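# Transfer marker cap onto other marker, both upright

## Task

Take the cap off the marker it is on, carry it to the second marker and press it on until it clicks. When done, both markers have to be standing upright in the block.

## Robot and tools

Robot: two six-joint arms with parallel grippers, left_arm and right_arm. Calibrated bases in the scene frame: left_arm at (-0.001, +0.367, 0) m, right_arm at (+0.022, -0.227, 0) m, each turned only slightly about z. Scene frame: origin at table height midway between the nominal bases, +x out over the table, +z up, left_arm on the +y side. Image left and right do not match the arm names. Each gripper's fingers point along its own +z and separate along its y. end_effector_position (m) is the point between the pads, about 1 cm behind the tips. It and end_effector_quat_wxyz are given in the scene frame and may be off by a few cm, more at long reach.

Row layout: every commanded row is a single flat list of 14 numbers covering both arms, even if only one moves. The first 7 are left_arm, the last 7 right_arm. Within each arm the order is: shoulder, wrist yaw, elbow, wrist pitch, waist, wrist roll, then opening. The six joint numbers are absolute target angles in radians, in the same convention as the Joint positions line. They are not offsets. Usable ranges in your numbers, in that order: shoulder 0 to 3.142, wrist yaw -1.571 to 1.571, elbow -3.142 to 0 (the elbow sign is flipped against the URDF everywhere, so a URDF angle of 1.2 is written -1.2), wrist pitch -1.571 to 1.571, waist -2.618 to 3.054, wrist roll -2.094 to 2.094. Real ends may sit up to 0.059 rad either side. A target more than 0.059 past an end, and beyond the current angle, gets the call refused. Overshoots within that get clipped, and the result may say "joint sent to its limit". Opening is a command on the -1 (closed) to +1 (fully open, 0.094 m pad gap) scale. A 0 is a real command, so repeat the current value to leave a gripper alone.

Tools:
- execute_actions(actions, cameras): actions is a list of actions; each action is a table of up to 15 rows, one row per 1/30 s step; a short table repeats its final row to fill 15 steps (0.5 s). An empty list just reports state and images.
- move(target, speed, blend, opening_speed, blocking, cameras): target is one 14-number row or a list of up to 15 rows (sharing a 10 s budget). All joints travel in step toward the absolute angles. speed is rad/s for the joint with farthest to go, 0.01 to 12.57, default 0.5; one value or one per target. blend (rad) rounds corners at intermediate targets; default 0 stops at each. opening_speed (0.2 or more, scale units per second) ramps finger commands. Finger changes in the first target go out at the start; changes in later targets go out only after arrival and rest. Paths ignore obstacles and the other arm. blocking=false returns after about 0.5 s while motion continues; a fresh move replaces it from where it is.
- wait(seconds 0 to 10): lets time run with commands held.
- stop(): brakes the running move; it needs some distance.
- zoom_image(camera, region [x0,y0,x1,y1] pixels, at most 504x504): closer look at cam_high, cam_left_wrist or cam_right_wrist (all 672x504).
- read_manual(section): licence texts only.
- finished_scene(scene 1 or 2): ends the scene irreversibly; the goal must hold with the robot not helping.

Reading results: Joint positions and Joint velocities give one block per arm in the row order, plus pad gap (m, m/s). "within noise" means that arm is still. Joint targets shows what joints are being driven to now; resend those to hold still. Tool commands shows gripper commands. grip_measured uses the opening scale; empty it can read up to ~2.7 mm wide; on a hard part it reads a bit under the part's width. Joint torques follow the position order without gripper; positive toward larger numbers; numbers 1, 3 and 5 wrap at ±28 N m. A move ends with a "move:" line: done, off_target (resting more than 0.035 rad from target, possibly blocked by contact), moving, held or fault; limits=held means steps were withheld. "joint command not followed" means the clearance check changed targets. Action calls also list joint positions at some steps. MOTOR HOT appears at 75 °C; at 90 °C that arm folds and idles for the rest of the scene.

Motion notes: per step each joint target is kept within 0.339 rad (waist, shoulder, elbow) or 2.2 rad (wrist joints) of its measured angle, and targets putting the gripper over 200 mm from its current spot are scaled back, so far goals take several actions. Grippers farther from a turning joint move faster.

Avoid: dropping the cap or markers, releasing parts still in motion, fast contacts and pressing far past contact (both push harder), hard hits or squeezes between the two arms (including one gripper closing on the other's fingers), which can end the scene. Nothing may fall or be left off the table. Loose objects may get nudged at times. Close slowly with a low opening_speed on delicate parts; to release, command an opening well above grip_measured. Avoid long stretched holds or pushing into unreachable poses, which heat motors.

Each tool is called after ">>>" in YAML: its name, and indented under it one key for each argument.

## Session

I'll start by looking at the current state.

>>> execute_actions:
  actions: []

Scene clock: 0.00 s.
left_arm: end_effector_position=(+0.4120, +0.3880, +0.0941) grip_measured=+1.000 end_effector_quat_wxyz=(+0.557, -0.046, +0.828, +0.047) | right_arm: end_effector_position=(+0.4274, -0.2259, +0.1084) grip_measured=+1.000 end_effector_quat_wxyz=(+0.590, +0.012, +0.804, -0.074)
Joint names: [shoulder, wrist yaw, elbow, wrist pitch, waist, wrist roll]
Joint positions: left_arm=[1.588 -0.142 -0.463 0.737 -0.005 -0.029 0.094] | right_arm=[1.565 0.229 -0.404 0.855 0.128 -0.037 0.094]
Joint velocities: within noise
Joint torques (N m): no reading
Heat: left arm: 43 °C; right arm: 41 °C.
Joint targets: left_arm=[1.580 -0.143 -0.470 0.737 -0.005 -0.029] | right_arm=[1.561 0.230 -0.407 0.846 0.128 -0.036]
Tool commands: left_gripper/opening=+1.0 right_gripper/opening=+1.0

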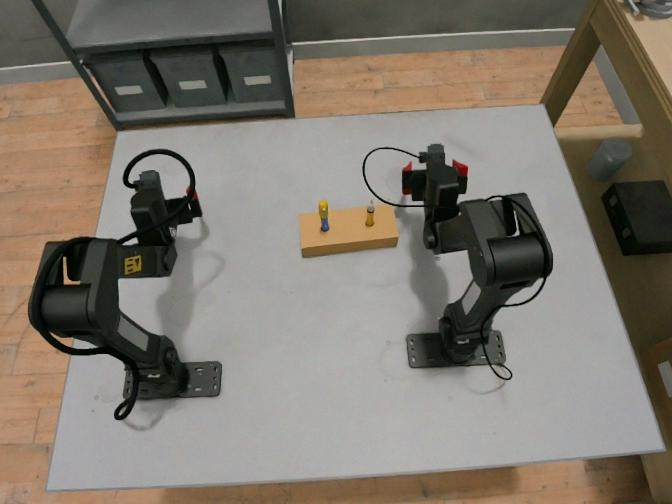

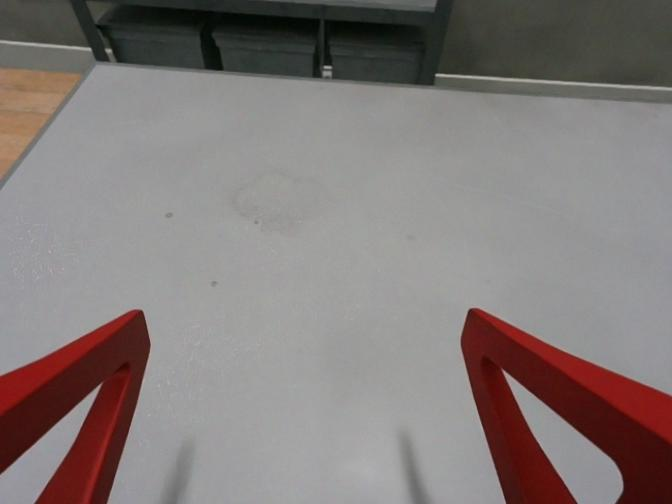

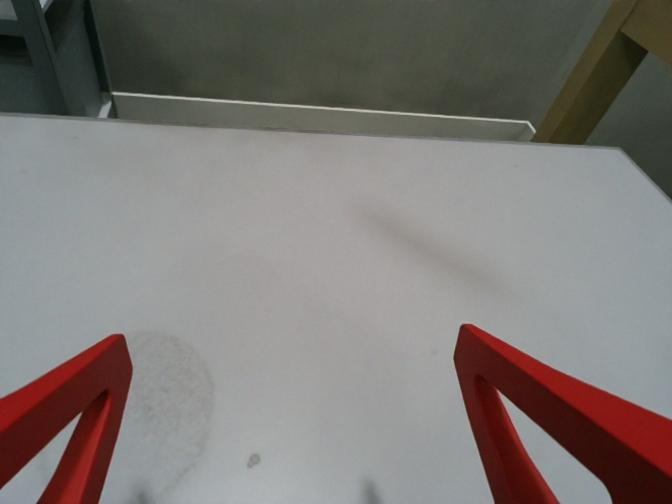

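>>> zoom_image:
  camera: "cam_high"
  region: [280, 180, 420, 285]

>>> zoom_image:
  camera: "cam_high"
  region: [310, 190, 390, 250]

Scaled by 3.600.

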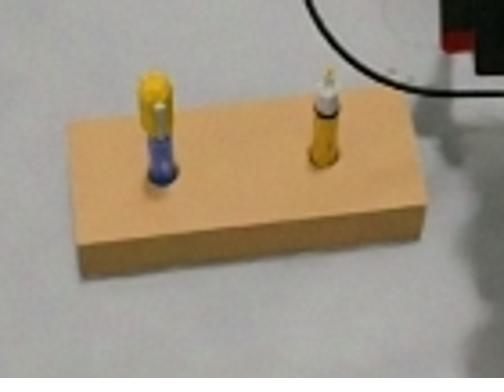

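Scaled by 6.300.

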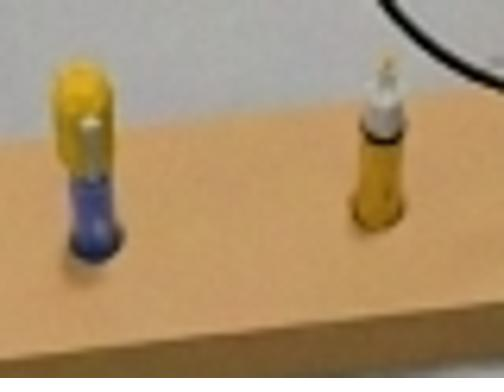

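>>> move:
  target:
    - [1.580, -0.143, -0.470, 0.737, -0.005, -0.029, 1.0, 0.605, 0.0, -0.652, -0.647, 0.20, 0.0, 1.0]
    - [1.580, -0.143, -0.470, 0.737, -0.005, -0.029, 1.0, 0.605, 0.0, -0.652, -0.647, 0.63, 0.0, 1.0]
  speed: 1.0
  blend: [0.15, 0]

Scene clock: 16.07 s.
left_arm: end_effector_position=(+0.4119, +0.3880, +0.0939) grip_measured=+1.000 end_effector_quat_wxyz=(+0.557, -0.046, +0.828, +0.047) | right_arm: end_effector_position=(+0.2288, -0.0862, +0.1876) grip_measured=+1.000 end_effector_quat_wxyz=(+0.437, -0.265, +0.850, +0.130)
Joint names: [shoulder, wrist yaw, elbow, wrist pitch, waist, wrist roll]
Joint positions: left_arm=[1.588 -0.142 -0.463 0.736 -0.005 -0.029 0.094] | right_arm=[0.614 0.003 -0.623 -0.633 0.623 -0.01 0.094]
Joint velocities: within noise
Joint torques (N m): left_arm=[-5.65 -0.06 -6.12 1.82 0.09 -0.01] | right_arm=[0.03 -0.01 -9.09 1.76 0.65 0.08]
Heat: left arm: 46 °C; right arm: 42 °C.
Joint targets: left_arm=[1.580 -0.143 -0.470 0.737 -0.005 -0.029] | right_arm=[0.605 0.000 -0.652 -0.647 0.630 0.000]
move: done

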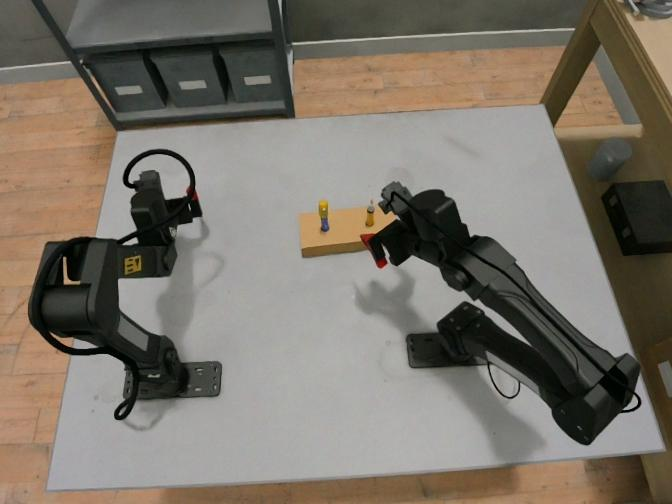

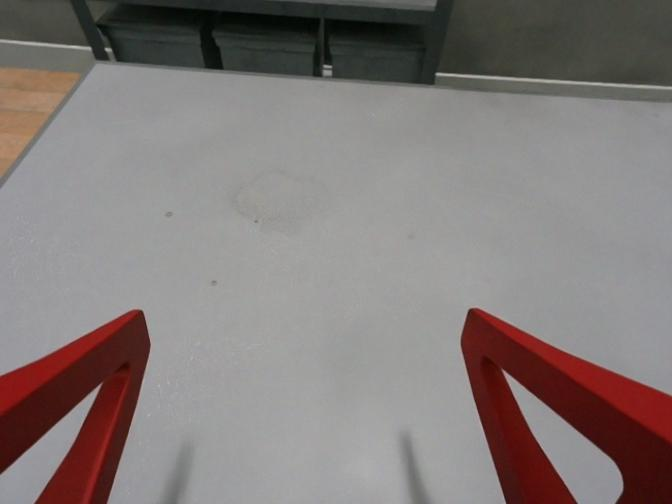

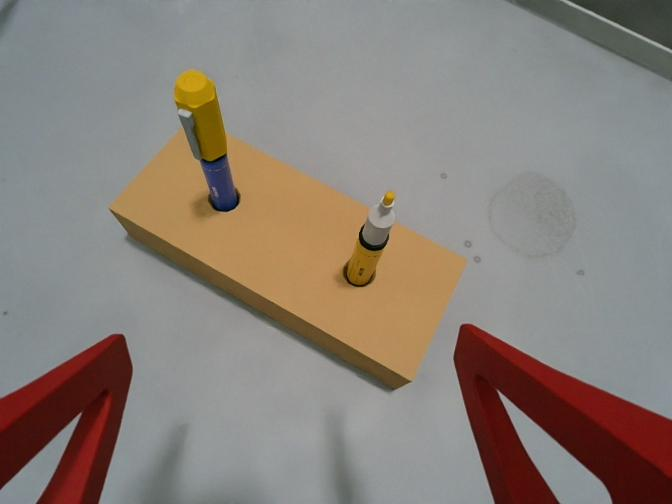

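>>> zoom_image:
  camera: "cam_right_wrist"
  region: [100, 50, 300, 250]

>>> zoom_image:
  camera: "cam_right_wrist"
  region: [300, 150, 500, 350]

Scaled by 2.520.

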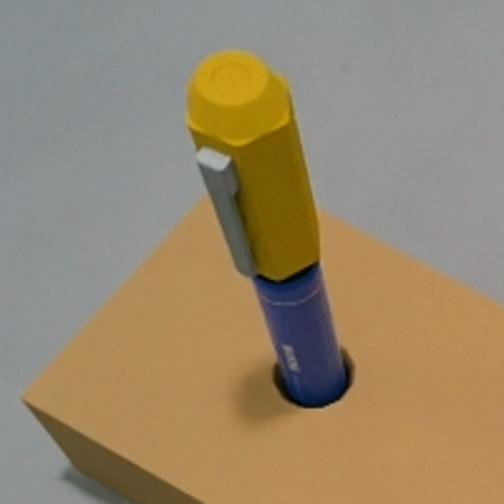

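Scaled by 2.520.

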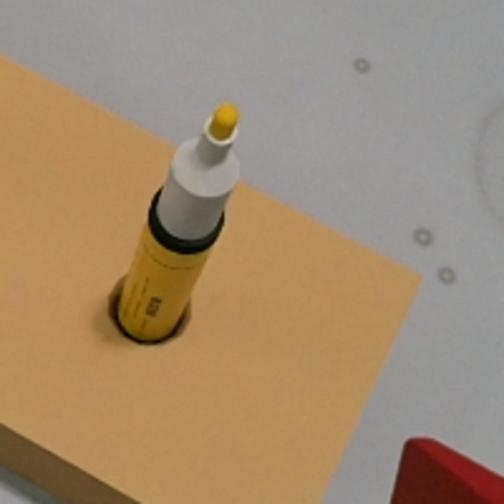

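>>> zoom_image:
  camera: "cam_right_wrist"
  region: [160, 60, 240, 120]

>>> zoom_image:
  camera: "cam_right_wrist"
  region: [180, 110, 260, 220]

>>> zoom_image:
  camera: "cam_right_wrist"
  region: [90, 170, 250, 290]

>>> zoom_image:
  camera: "cam_right_wrist"
  region: [320, 220, 480, 400]

Scaled by 6.300.

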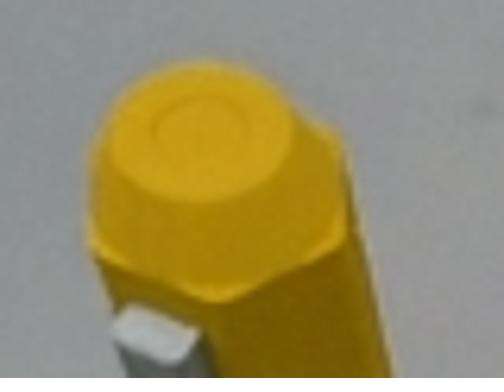

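Scaled by 4.582.

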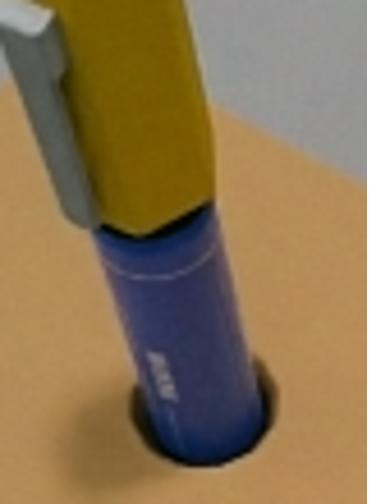

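Scaled by 3.150.

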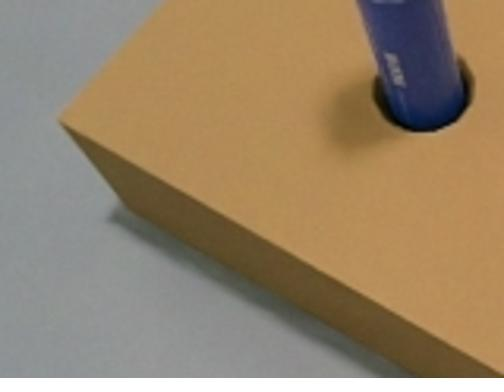

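Scaled by 2.800.

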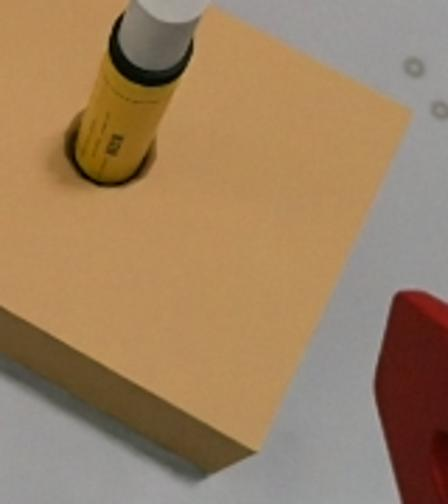

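>>> move:
  target:
    - [0.705, 0.0, -0.492, -0.188, -0.25, 0.0, 1.0, 0.605, 0.0, -0.652, -0.647, 0.63, 0.0, 1.0]
    - [0.705, 0.0, -0.492, -0.188, -0.81, 0.0, 1.0, 0.605, 0.0, -0.652, -0.647, 0.63, 0.0, 1.0]
  speed: 1.0
  blend: [0.15, 0]

Scene clock: 25.90 s.
left_arm: end_effector_position=(+0.2038, +0.1513, +0.1822) grip_measured=+1.000 end_effector_quat_wxyz=(+0.489, +0.331, +0.778, -0.215) | right_arm: end_effector_position=(+0.2287, -0.0863, +0.1875) grip_measured=+1.000 end_effector_quat_wxyz=(+0.436, -0.265, +0.850, +0.130)
Joint names: [shoulder, wrist yaw, elbow, wrist pitch, waist, wrist roll]
Joint positions: left_arm=[0.716 0.003 -0.463 -0.189 -0.806 -0.011 0.094] | right_arm=[0.614 0.003 -0.623 -0.634 0.623 -0.01 0.094]
Joint velocities: within noise
Joint torques (N m): left_arm=[-1.11 -0.04 -10.18 1.82 -0.31 0.12] | right_arm=[0.03 -0.01 -9.1 1.76 0.65 0.08]
Heat: left arm: 47 °C; right arm: 44 °C.
Joint targets: left_arm=[0.705 0.000 -0.492 -0.188 -0.810 0.000] | right_arm=[0.605 0.000 -0.652 -0.647 0.630 0.000]
move: done

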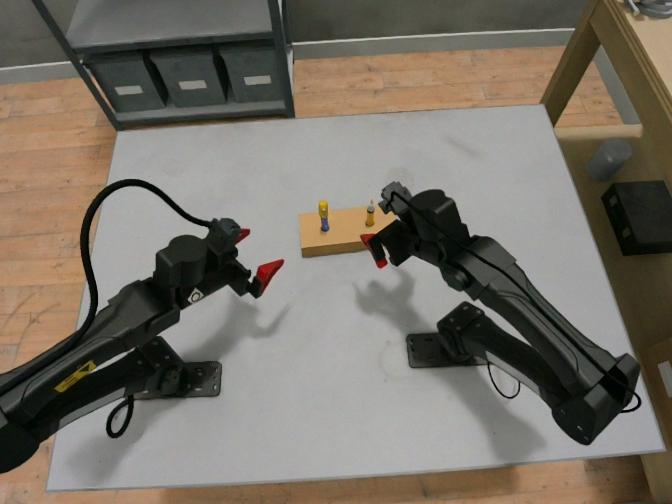

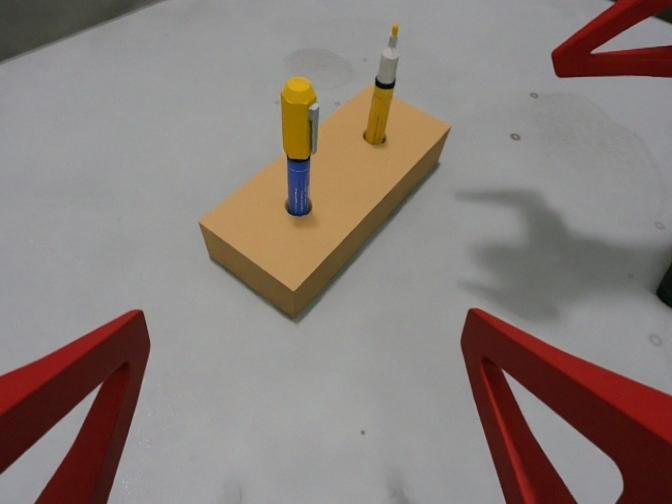

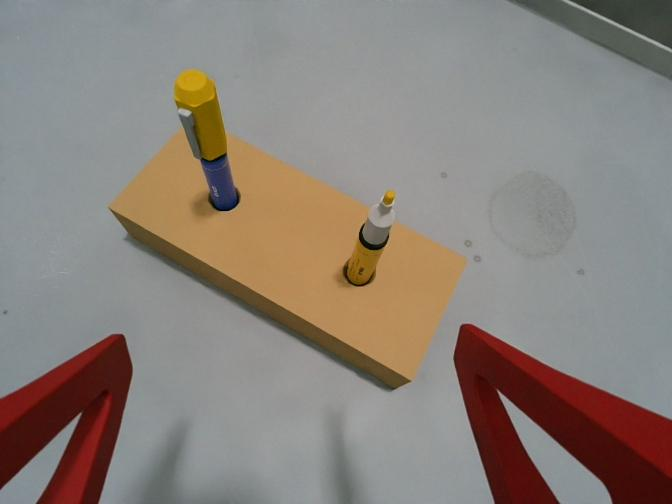

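>>> zoom_image:
  camera: "cam_left_wrist"
  region: [250, 60, 350, 230]

>>> zoom_image:
  camera: "cam_left_wrist"
  region: [340, 10, 440, 160]

>>> zoom_image:
  camera: "cam_left_wrist"
  region: [180, 80, 480, 330]

Scaled by 2.965.

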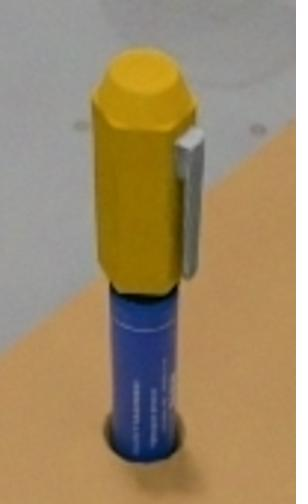

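Scaled by 3.360.

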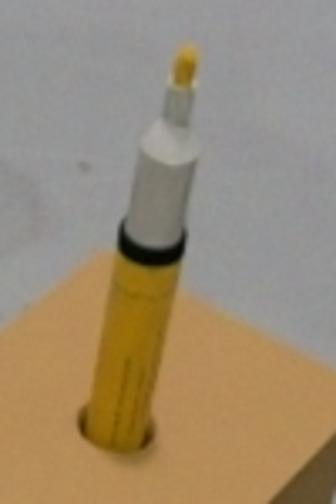

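Scaled by 1.680.

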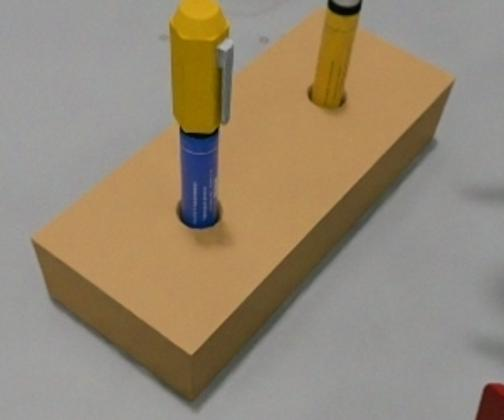

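>>> zoom_image:
  camera: "cam_left_wrist"
  region: [275, 70, 335, 130]

>>> zoom_image:
  camera: "cam_left_wrist"
  region: [275, 110, 335, 170]

Scaled by 8.400.

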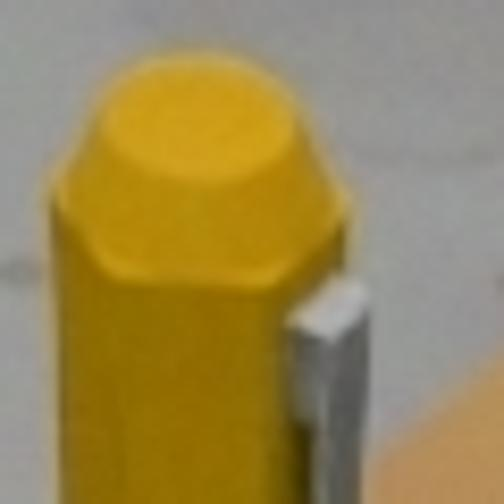

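Scaled by 8.400.

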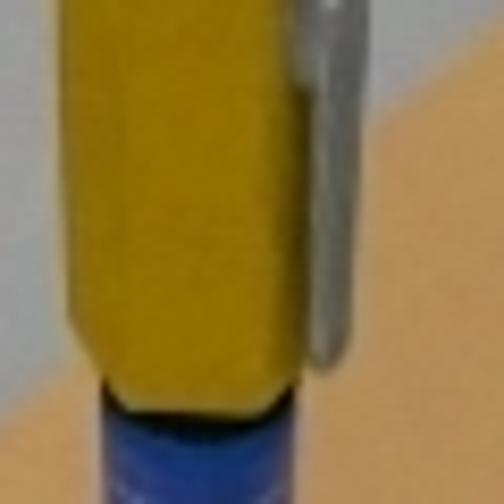

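>>> move:
  target: [1.604, 0.0, -0.192, 1.241, -0.815, 0.0, 0.2, 0.605, 0.0, -0.652, -0.647, 0.63, 0.0, 1.0]
  speed: 1.0

Scene clock: 33.73 s.
left_arm: end_effector_position=(+0.2541, +0.0958, +0.1078) grip_measured=+0.202 end_effector_quat_wxyz=(+0.587, +0.302, +0.705, -0.259) | right_arm: end_effector_position=(+0.2286, -0.0863, +0.1874) grip_measured=+1.000 end_effector_quat_wxyz=(+0.436, -0.265, +0.850, +0.130)
Joint names: [shoulder, wrist yaw, elbow, wrist pitch, waist, wrist roll]
Joint positions: left_arm=[1.594 0.002 -0.198 1.218 -0.81 -0.009 0.056] | right_arm=[0.614 0.003 -0.623 -0.634 0.623 -0.01 0.094]
Joint velocities: within noise
Joint torques (N m): left_arm=[-3.23 -0.04 -3.64 2.1 -0.34 0.09] | right_arm=[0.03 -0.01 -9.09 1.76 0.65 0.07]
Heat: left arm: 47 °C; right arm: 45 °C.
Joint targets: left_arm=[1.604 0.000 -0.192 1.241 -0.815 0.000] | right_arm=[0.605 0.000 -0.652 -0.647 0.630 0.000]
move: done

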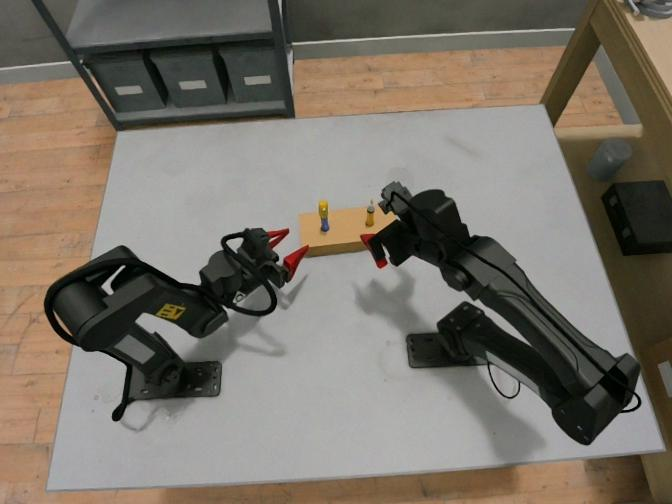

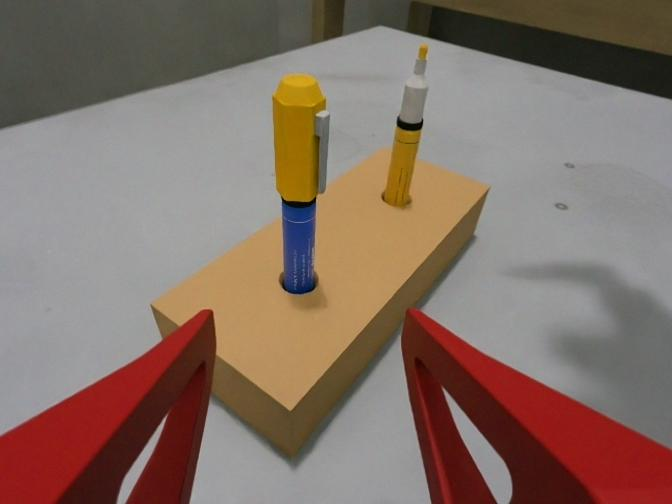

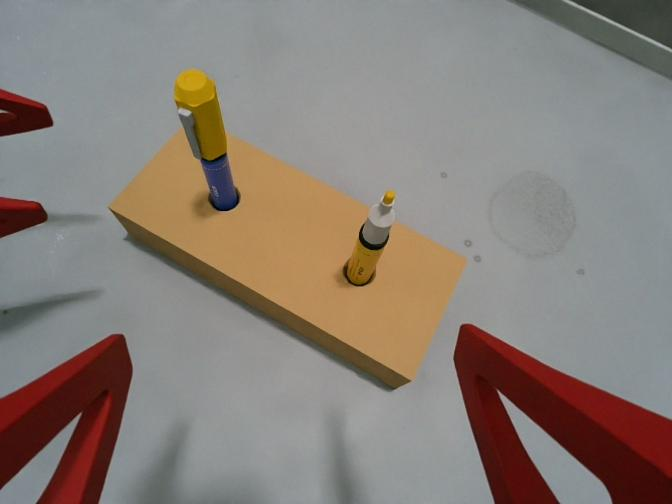

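>>> zoom_image:
  camera: "cam_left_wrist"
  region: [180, 60, 440, 330]

>>> zoom_image:
  camera: "cam_left_wrist"
  region: [265, 180, 335, 310]

>>> zoom_image:
  camera: "cam_left_wrist"
  region: [190, 290, 430, 410]

Scaled by 1.867.

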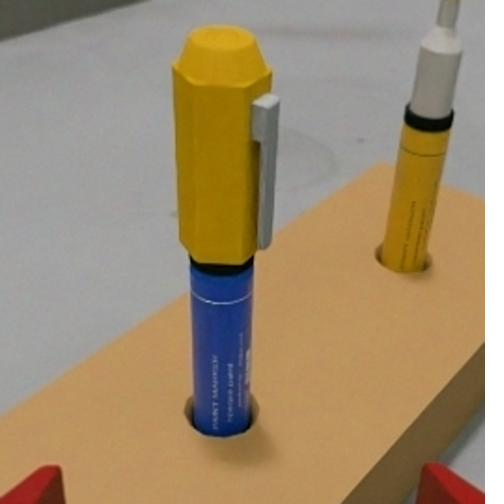

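Scaled by 3.877.

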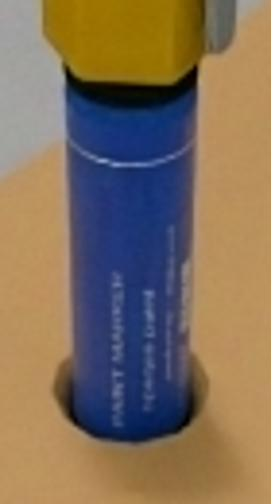

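Scaled by 2.100.

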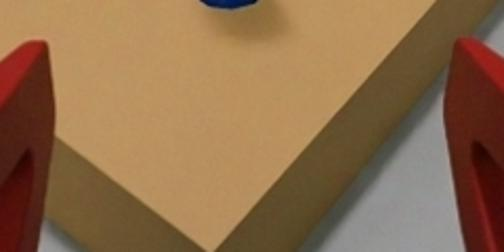

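>>> move:
  target: [1.829, 0.0, -0.372, 1.283, -0.811, 0.0, 0.2, 0.917, 0.0, -0.562, -0.185, 0.75, 0.0, 0.0]
  speed: 0.7

Scene clock: 39.23 s.
left_arm: end_effector_position=(+0.2826, +0.0654, +0.0882) grip_measured=+0.202 end_effector_quat_wxyz=(+0.579, +0.306, +0.712, -0.255) | right_arm: end_effector_position=(+0.2674, -0.0131, +0.1794) grip_measured=+0.002 end_effector_quat_wxyz=(+0.469, -0.307, +0.811, +0.171)
Joint names: [shoulder, wrist yaw, elbow, wrist pitch, waist, wrist roll]
Joint positions: left_arm=[1.814 0.002 -0.355 1.257 -0.81 -0.008 0.056] | right_arm=[0.918 0.003 -0.582 -0.19 0.742 -0.01 0.047]
Joint velocities: within noise
Joint torques (N m): left_arm=[-4.44 -0.06 -5.46 2.13 0.01 0.08] | right_arm=[-1.87 -0.01 -5.31 2 0.65 0.07]
Heat: left arm: 48 °C; right arm: 45 °C.
Joint targets: left_arm=[1.829 0.000 -0.372 1.283 -0.811 0.000] | right_arm=[0.917 0.000 -0.562 -0.185 0.750 0.000]
move: done

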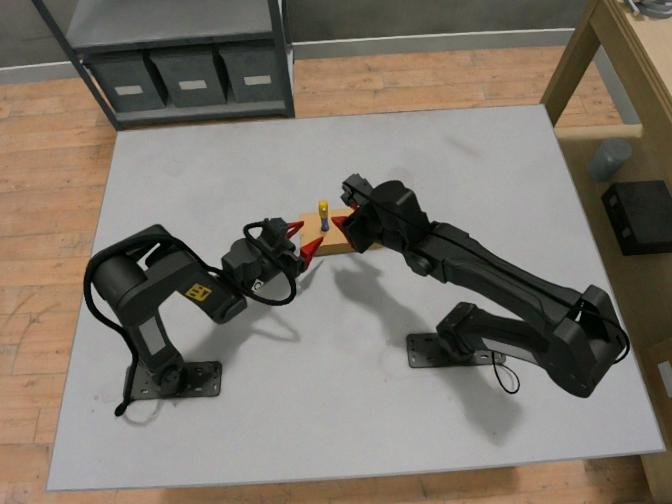

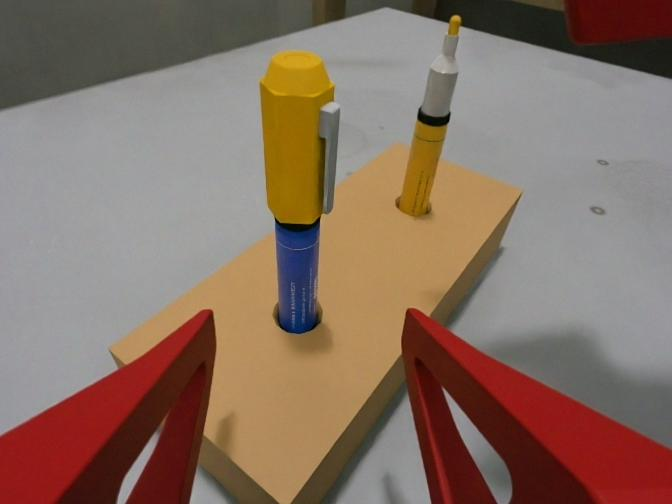

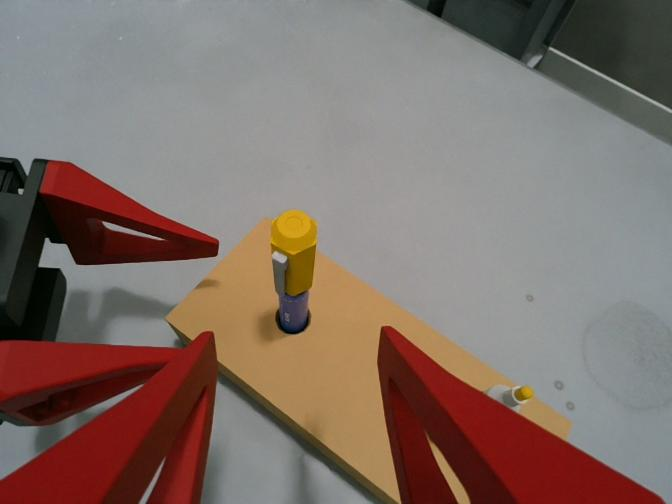

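>>> zoom_image:
  camera: "cam_right_wrist"
  region: [190, 190, 410, 350]

>>> zoom_image:
  camera: "cam_right_wrist"
  region: [255, 200, 335, 340]

>>> zoom_image:
  camera: "cam_left_wrist"
  region: [190, 190, 430, 350]

Scaled by 2.291.

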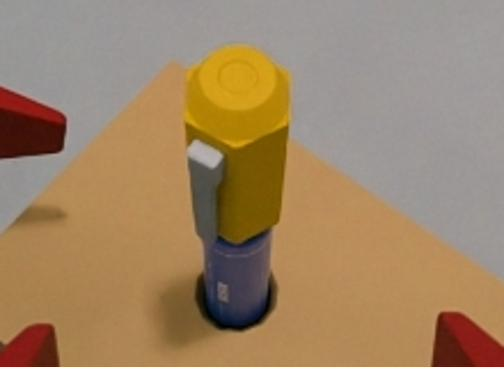

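Scaled by 3.600.

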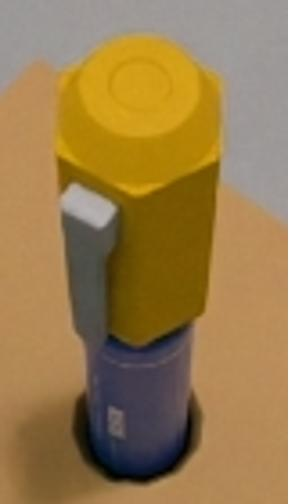

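Scaled by 2.100.

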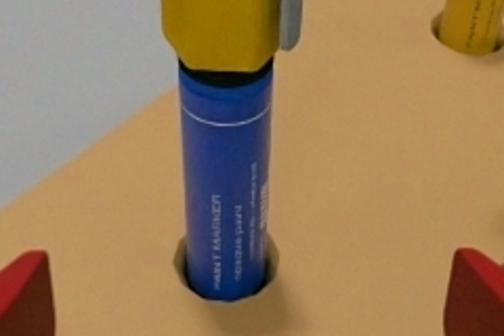

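>>> move:
  target: [1.829, 0.0, -0.372, 1.283, -0.811, 0.0, 0.2, 1.313, 0.0, -0.556, 0.222, 0.75, 0.0, -0.2]
  speed: 0.5

Scene clock: 45.17 s.
left_arm: end_effector_position=(+0.2826, +0.0654, +0.0883) grip_measured=+0.202 end_effector_quat_wxyz=(+0.579, +0.306, +0.712, -0.255) | right_arm: end_effector_position=(+0.3159, +0.0290, +0.1321) grip_measured=-0.198 end_effector_quat_wxyz=(+0.473, -0.305, +0.808, +0.173)
Joint names: [shoulder, wrist yaw, elbow, wrist pitch, waist, wrist roll]
Joint positions: left_arm=[1.814 0.002 -0.355 1.258 -0.81 -0.008 0.056] | right_arm=[1.307 0.003 -0.576 0.216 0.742 -0.009 0.038]
Joint velocities: within noise
Joint torques (N m): left_arm=[-4.48 -0.04 -5.42 2.14 0.02 0.09] | right_arm=[-4.19 -0.01 -4.77 2.01 0.66 0.07]
Heat: left arm: 48 °C; right arm: 44 °C.
Joint targets: left_arm=[1.829 0.000 -0.372 1.283 -0.811 0.000] | right_arm=[1.313 0.000 -0.556 0.222 0.750 0.000]
move: done

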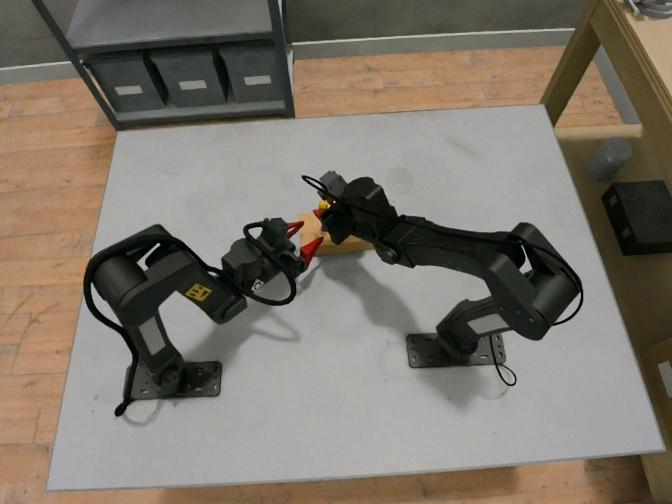

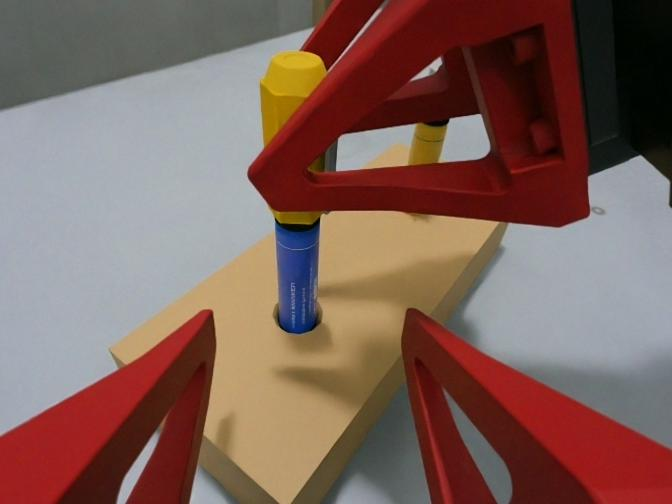

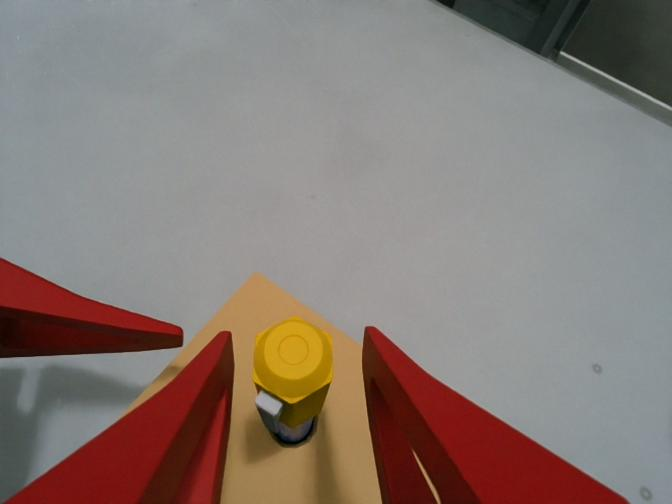

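>>> zoom_image:
  camera: "cam_right_wrist"
  region: [190, 290, 410, 460]

>>> zoom_image:
  camera: "cam_left_wrist"
  region: [220, 30, 420, 250]

Scaled by 2.291.

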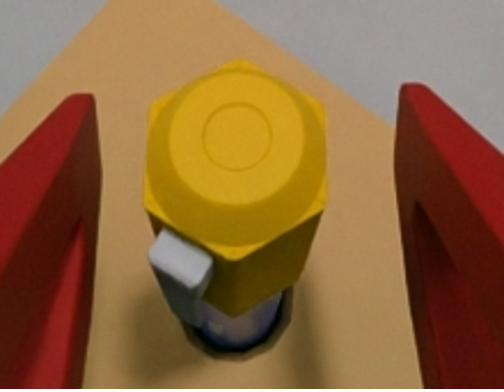

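Scaled by 2.291.

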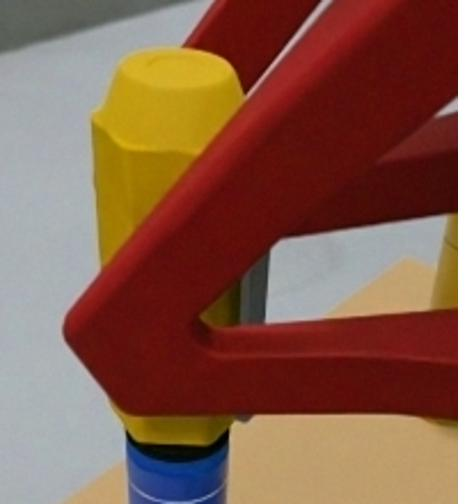

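>>> move:
  target:
    - [1.829, 0.0, -0.372, 1.283, -0.811, 0.0, 0.2, 1.313, 0.0, -0.556, 0.222, 0.7545, 0.0, -0.2]
    - [1.829, 0.0, -0.372, 1.283, -0.811, 0.0, 0.2, 1.313, 0.0, -0.556, 0.222, 0.7545, 0.0, -0.85]
  speed: 0.3
  opening_speed: 0.3

Scene clock: 49.40 s.
left_arm: end_effector_position=(+0.2826, +0.0654, +0.0883) grip_measured=+0.202 end_effector_quat_wxyz=(+0.579, +0.306, +0.712, -0.255) | right_arm: end_effector_position=(+0.3150, +0.0302, +0.1324) grip_measured=-0.635 end_effector_quat_wxyz=(+0.473, -0.307, +0.807, +0.174)
Joint names: [shoulder, wrist yaw, elbow, wrist pitch, waist, wrist roll]
Joint positions: left_arm=[1.814 0.002 -0.355 1.258 -0.81 -0.008 0.056] | right_arm=[1.307 0.003 -0.576 0.217 0.746 -0.009 0.017]
Joint velocities: within noise
Joint torques (N m): left_arm=[-4.42 -0.03 -5.46 2.12 -0.03 0.08] | right_arm=[-4.19 -0.01 -4.75 2.02 0.73 0.07]
Heat: left arm: 49 °C; right arm: 43 °C.
Joint targets: left_arm=[1.829 0.000 -0.372 1.283 -0.811 0.000] | right_arm=[1.313 0.000 -0.556 0.222 0.755 0.000]
move: done

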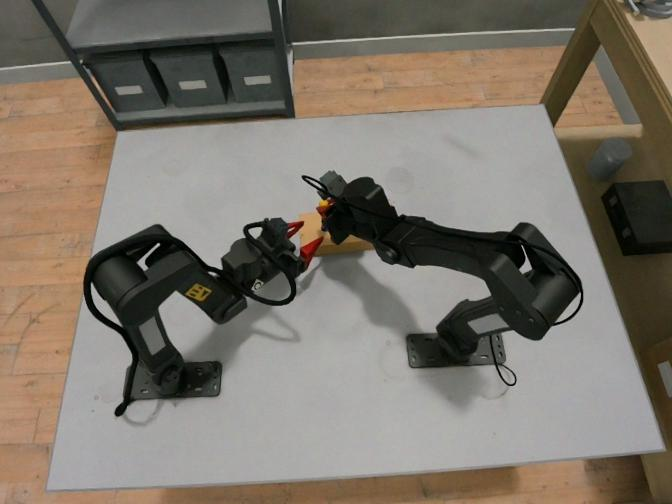

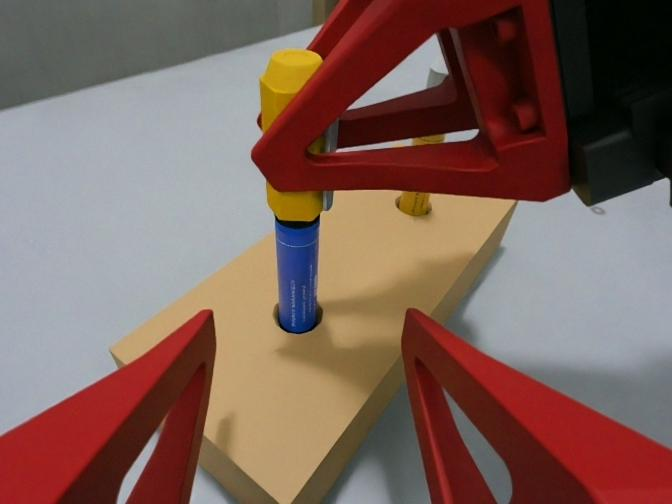

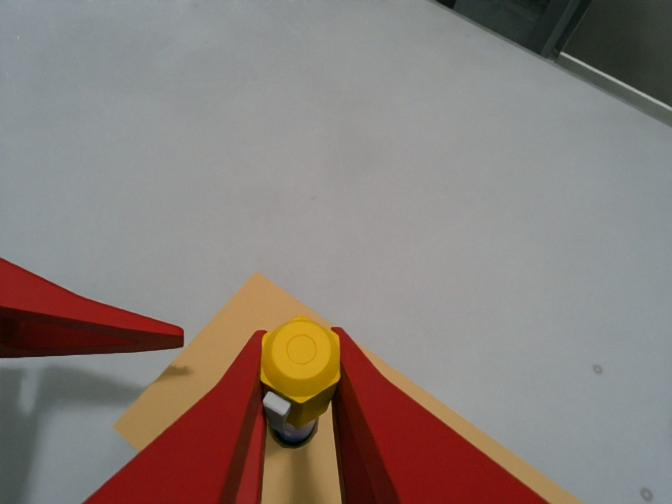

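>>> zoom_image:
  camera: "cam_left_wrist"
  region: [190, 190, 430, 350]

>>> zoom_image:
  camera: "cam_left_wrist"
  region: [230, 30, 350, 230]

Scaled by 2.100.

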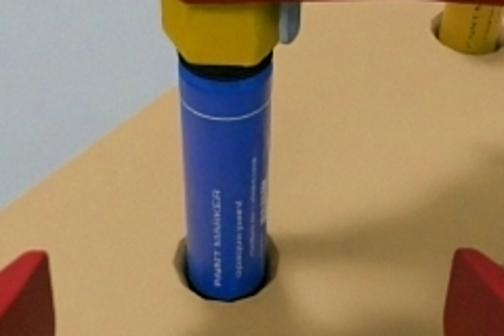

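Scaled by 2.520.

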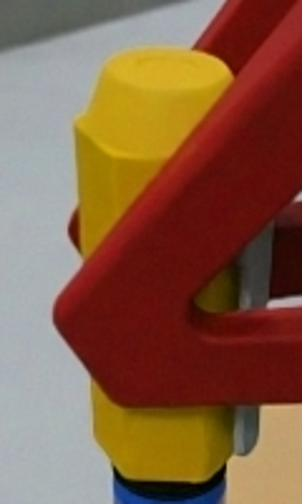

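>>> move:
  target: [2.000, 0.0, -0.575, 1.254, -0.796, 0.0, -0.1, 1.313, 0.0, -0.556, 0.222, 0.7545, 0.0, -0.85]
  speed: 0.3

Scene clock: 51.23 s.
left_arm: end_effector_position=(+0.3211, +0.0309, +0.0847) grip_measured=-0.098 end_effector_quat_wxyz=(+0.591, +0.299, +0.704, -0.256) | right_arm: end_effector_position=(+0.3150, +0.0302, +0.1324) grip_measured=-0.635 end_effector_quat_wxyz=(+0.473, -0.307, +0.807, +0.174)
Joint names: [shoulder, wrist yaw, elbow, wrist pitch, waist, wrist roll]
Joint positions: left_arm=[1.982 0.002 -0.558 1.253 -0.801 -0.008 0.042] | right_arm=[1.307 0.003 -0.576 0.217 0.746 -0.009 0.017]
Joint velocities: within noise
Joint torques (N m): left_arm=[-5.71 -0.04 -5.64 1.89 0.43 0.07] | right_arm=[-4.19 -0.01 -4.77 2.02 0.75 0.07]
Heat: left arm: 49 °C; right arm: 43 °C.
Joint targets: left_arm=[2.000 0.000 -0.575 1.254 -0.796 0.000] | right_arm=[1.313 0.000 -0.556 0.222 0.755 0.000]
move: done

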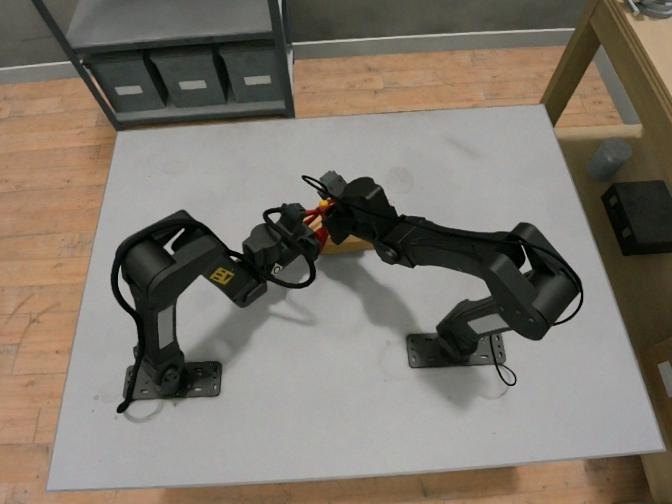

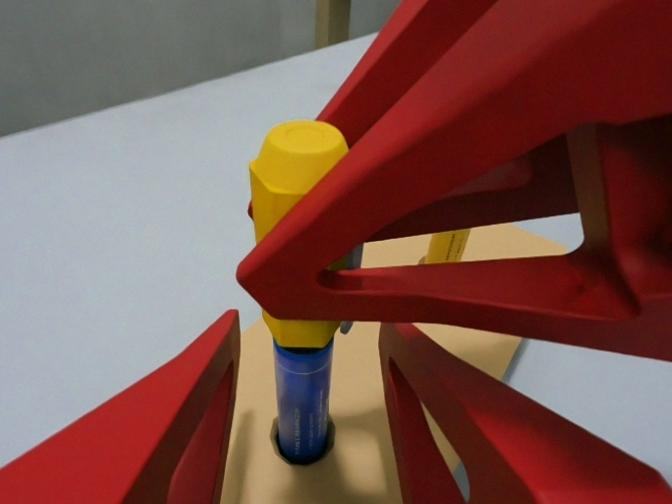

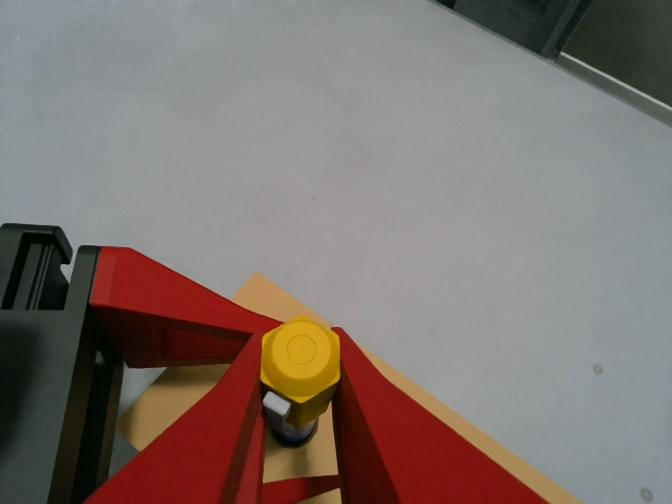

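>>> zoom_image:
  camera: "cam_left_wrist"
  region: [210, 290, 410, 480]

>>> zoom_image:
  camera: "cam_right_wrist"
  region: [220, 290, 380, 480]

Scaled by 2.520.

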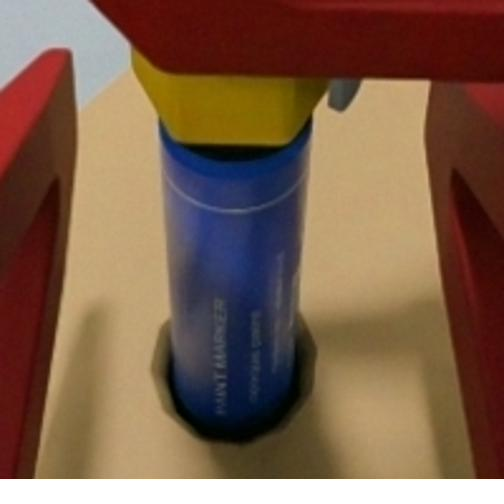

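Scaled by 2.653.

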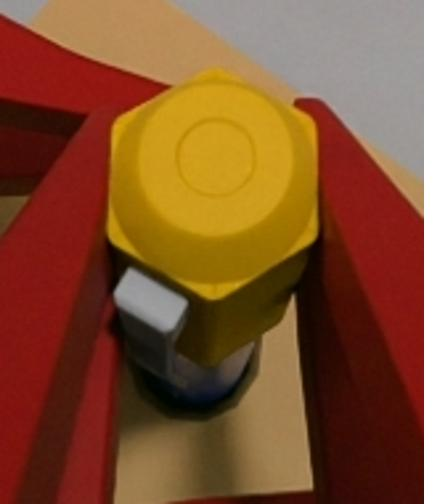

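>>> move:
  target: [2.0195, 0.0, -0.577, 1.254, -0.790, 0.0, -0.1, 1.313, 0.0, -0.556, 0.222, 0.7545, 0.0, -0.85]
  speed: 0.2

Scene clock: 55.57 s.
left_arm: end_effector_position=(+0.3225, +0.0334, +0.0758) grip_measured=-0.098 end_effector_quat_wxyz=(+0.585, +0.299, +0.711, -0.252) | right_arm: end_effector_position=(+0.3150, +0.0302, +0.1324) grip_measured=-0.635 end_effector_quat_wxyz=(+0.473, -0.307, +0.807, +0.174)
Joint names: [shoulder, wrist yaw, elbow, wrist pitch, waist, wrist roll]
Joint positions: left_arm=[2.002 0.002 -0.558 1.253 -0.795 -0.008 0.042] | right_arm=[1.307 0.003 -0.576 0.217 0.746 -0.009 0.017]
Joint velocities: within noise
Joint torques (N m): left_arm=[-5.76 -0.03 -5.72 1.89 0.54 0.08] | right_arm=[-4.19 -0.01 -4.77 2.02 0.73 0.07]
Heat: left arm: 49 °C; right arm: 43 °C.
Joint targets: left_arm=[2.020 0.000 -0.577 1.254 -0.790 0.000] | right_arm=[1.313 0.000 -0.556 0.222 0.755 0.000]
move: done

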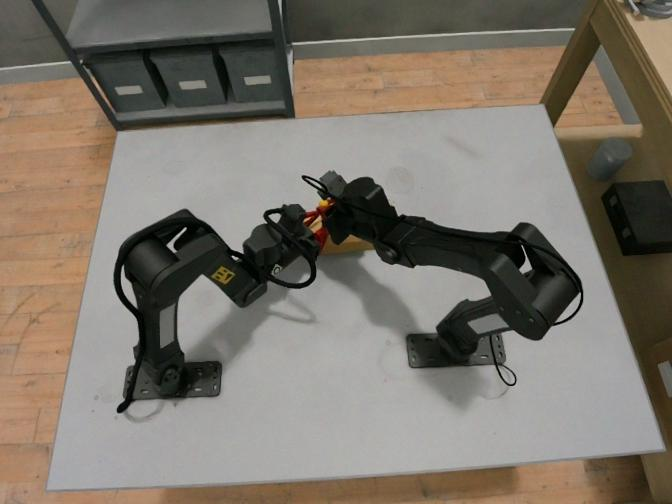

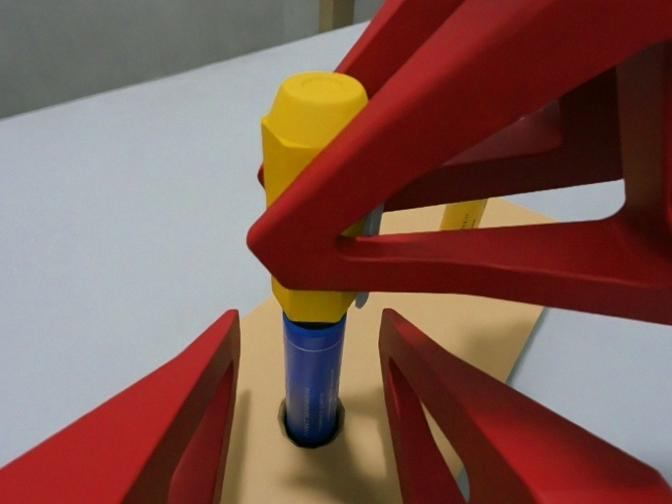

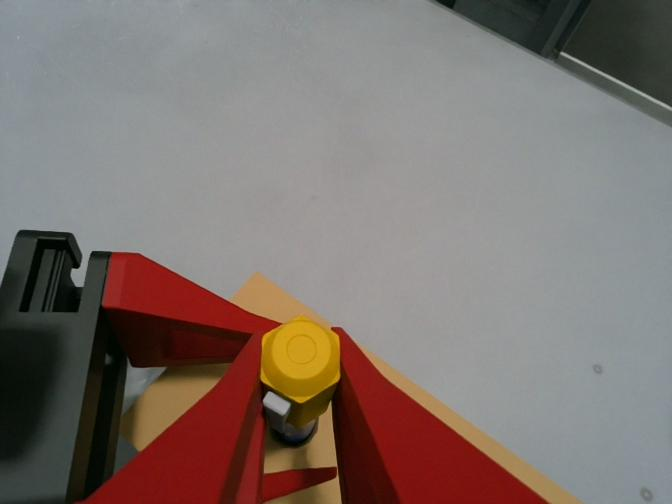

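>>> zoom_image:
  camera: "cam_left_wrist"
  region: [210, 280, 410, 470]

Scaled by 2.520.

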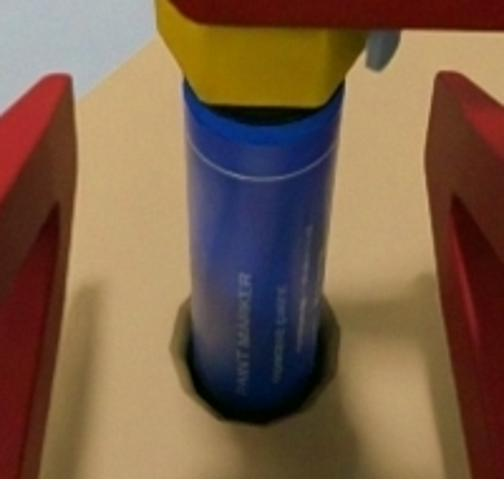

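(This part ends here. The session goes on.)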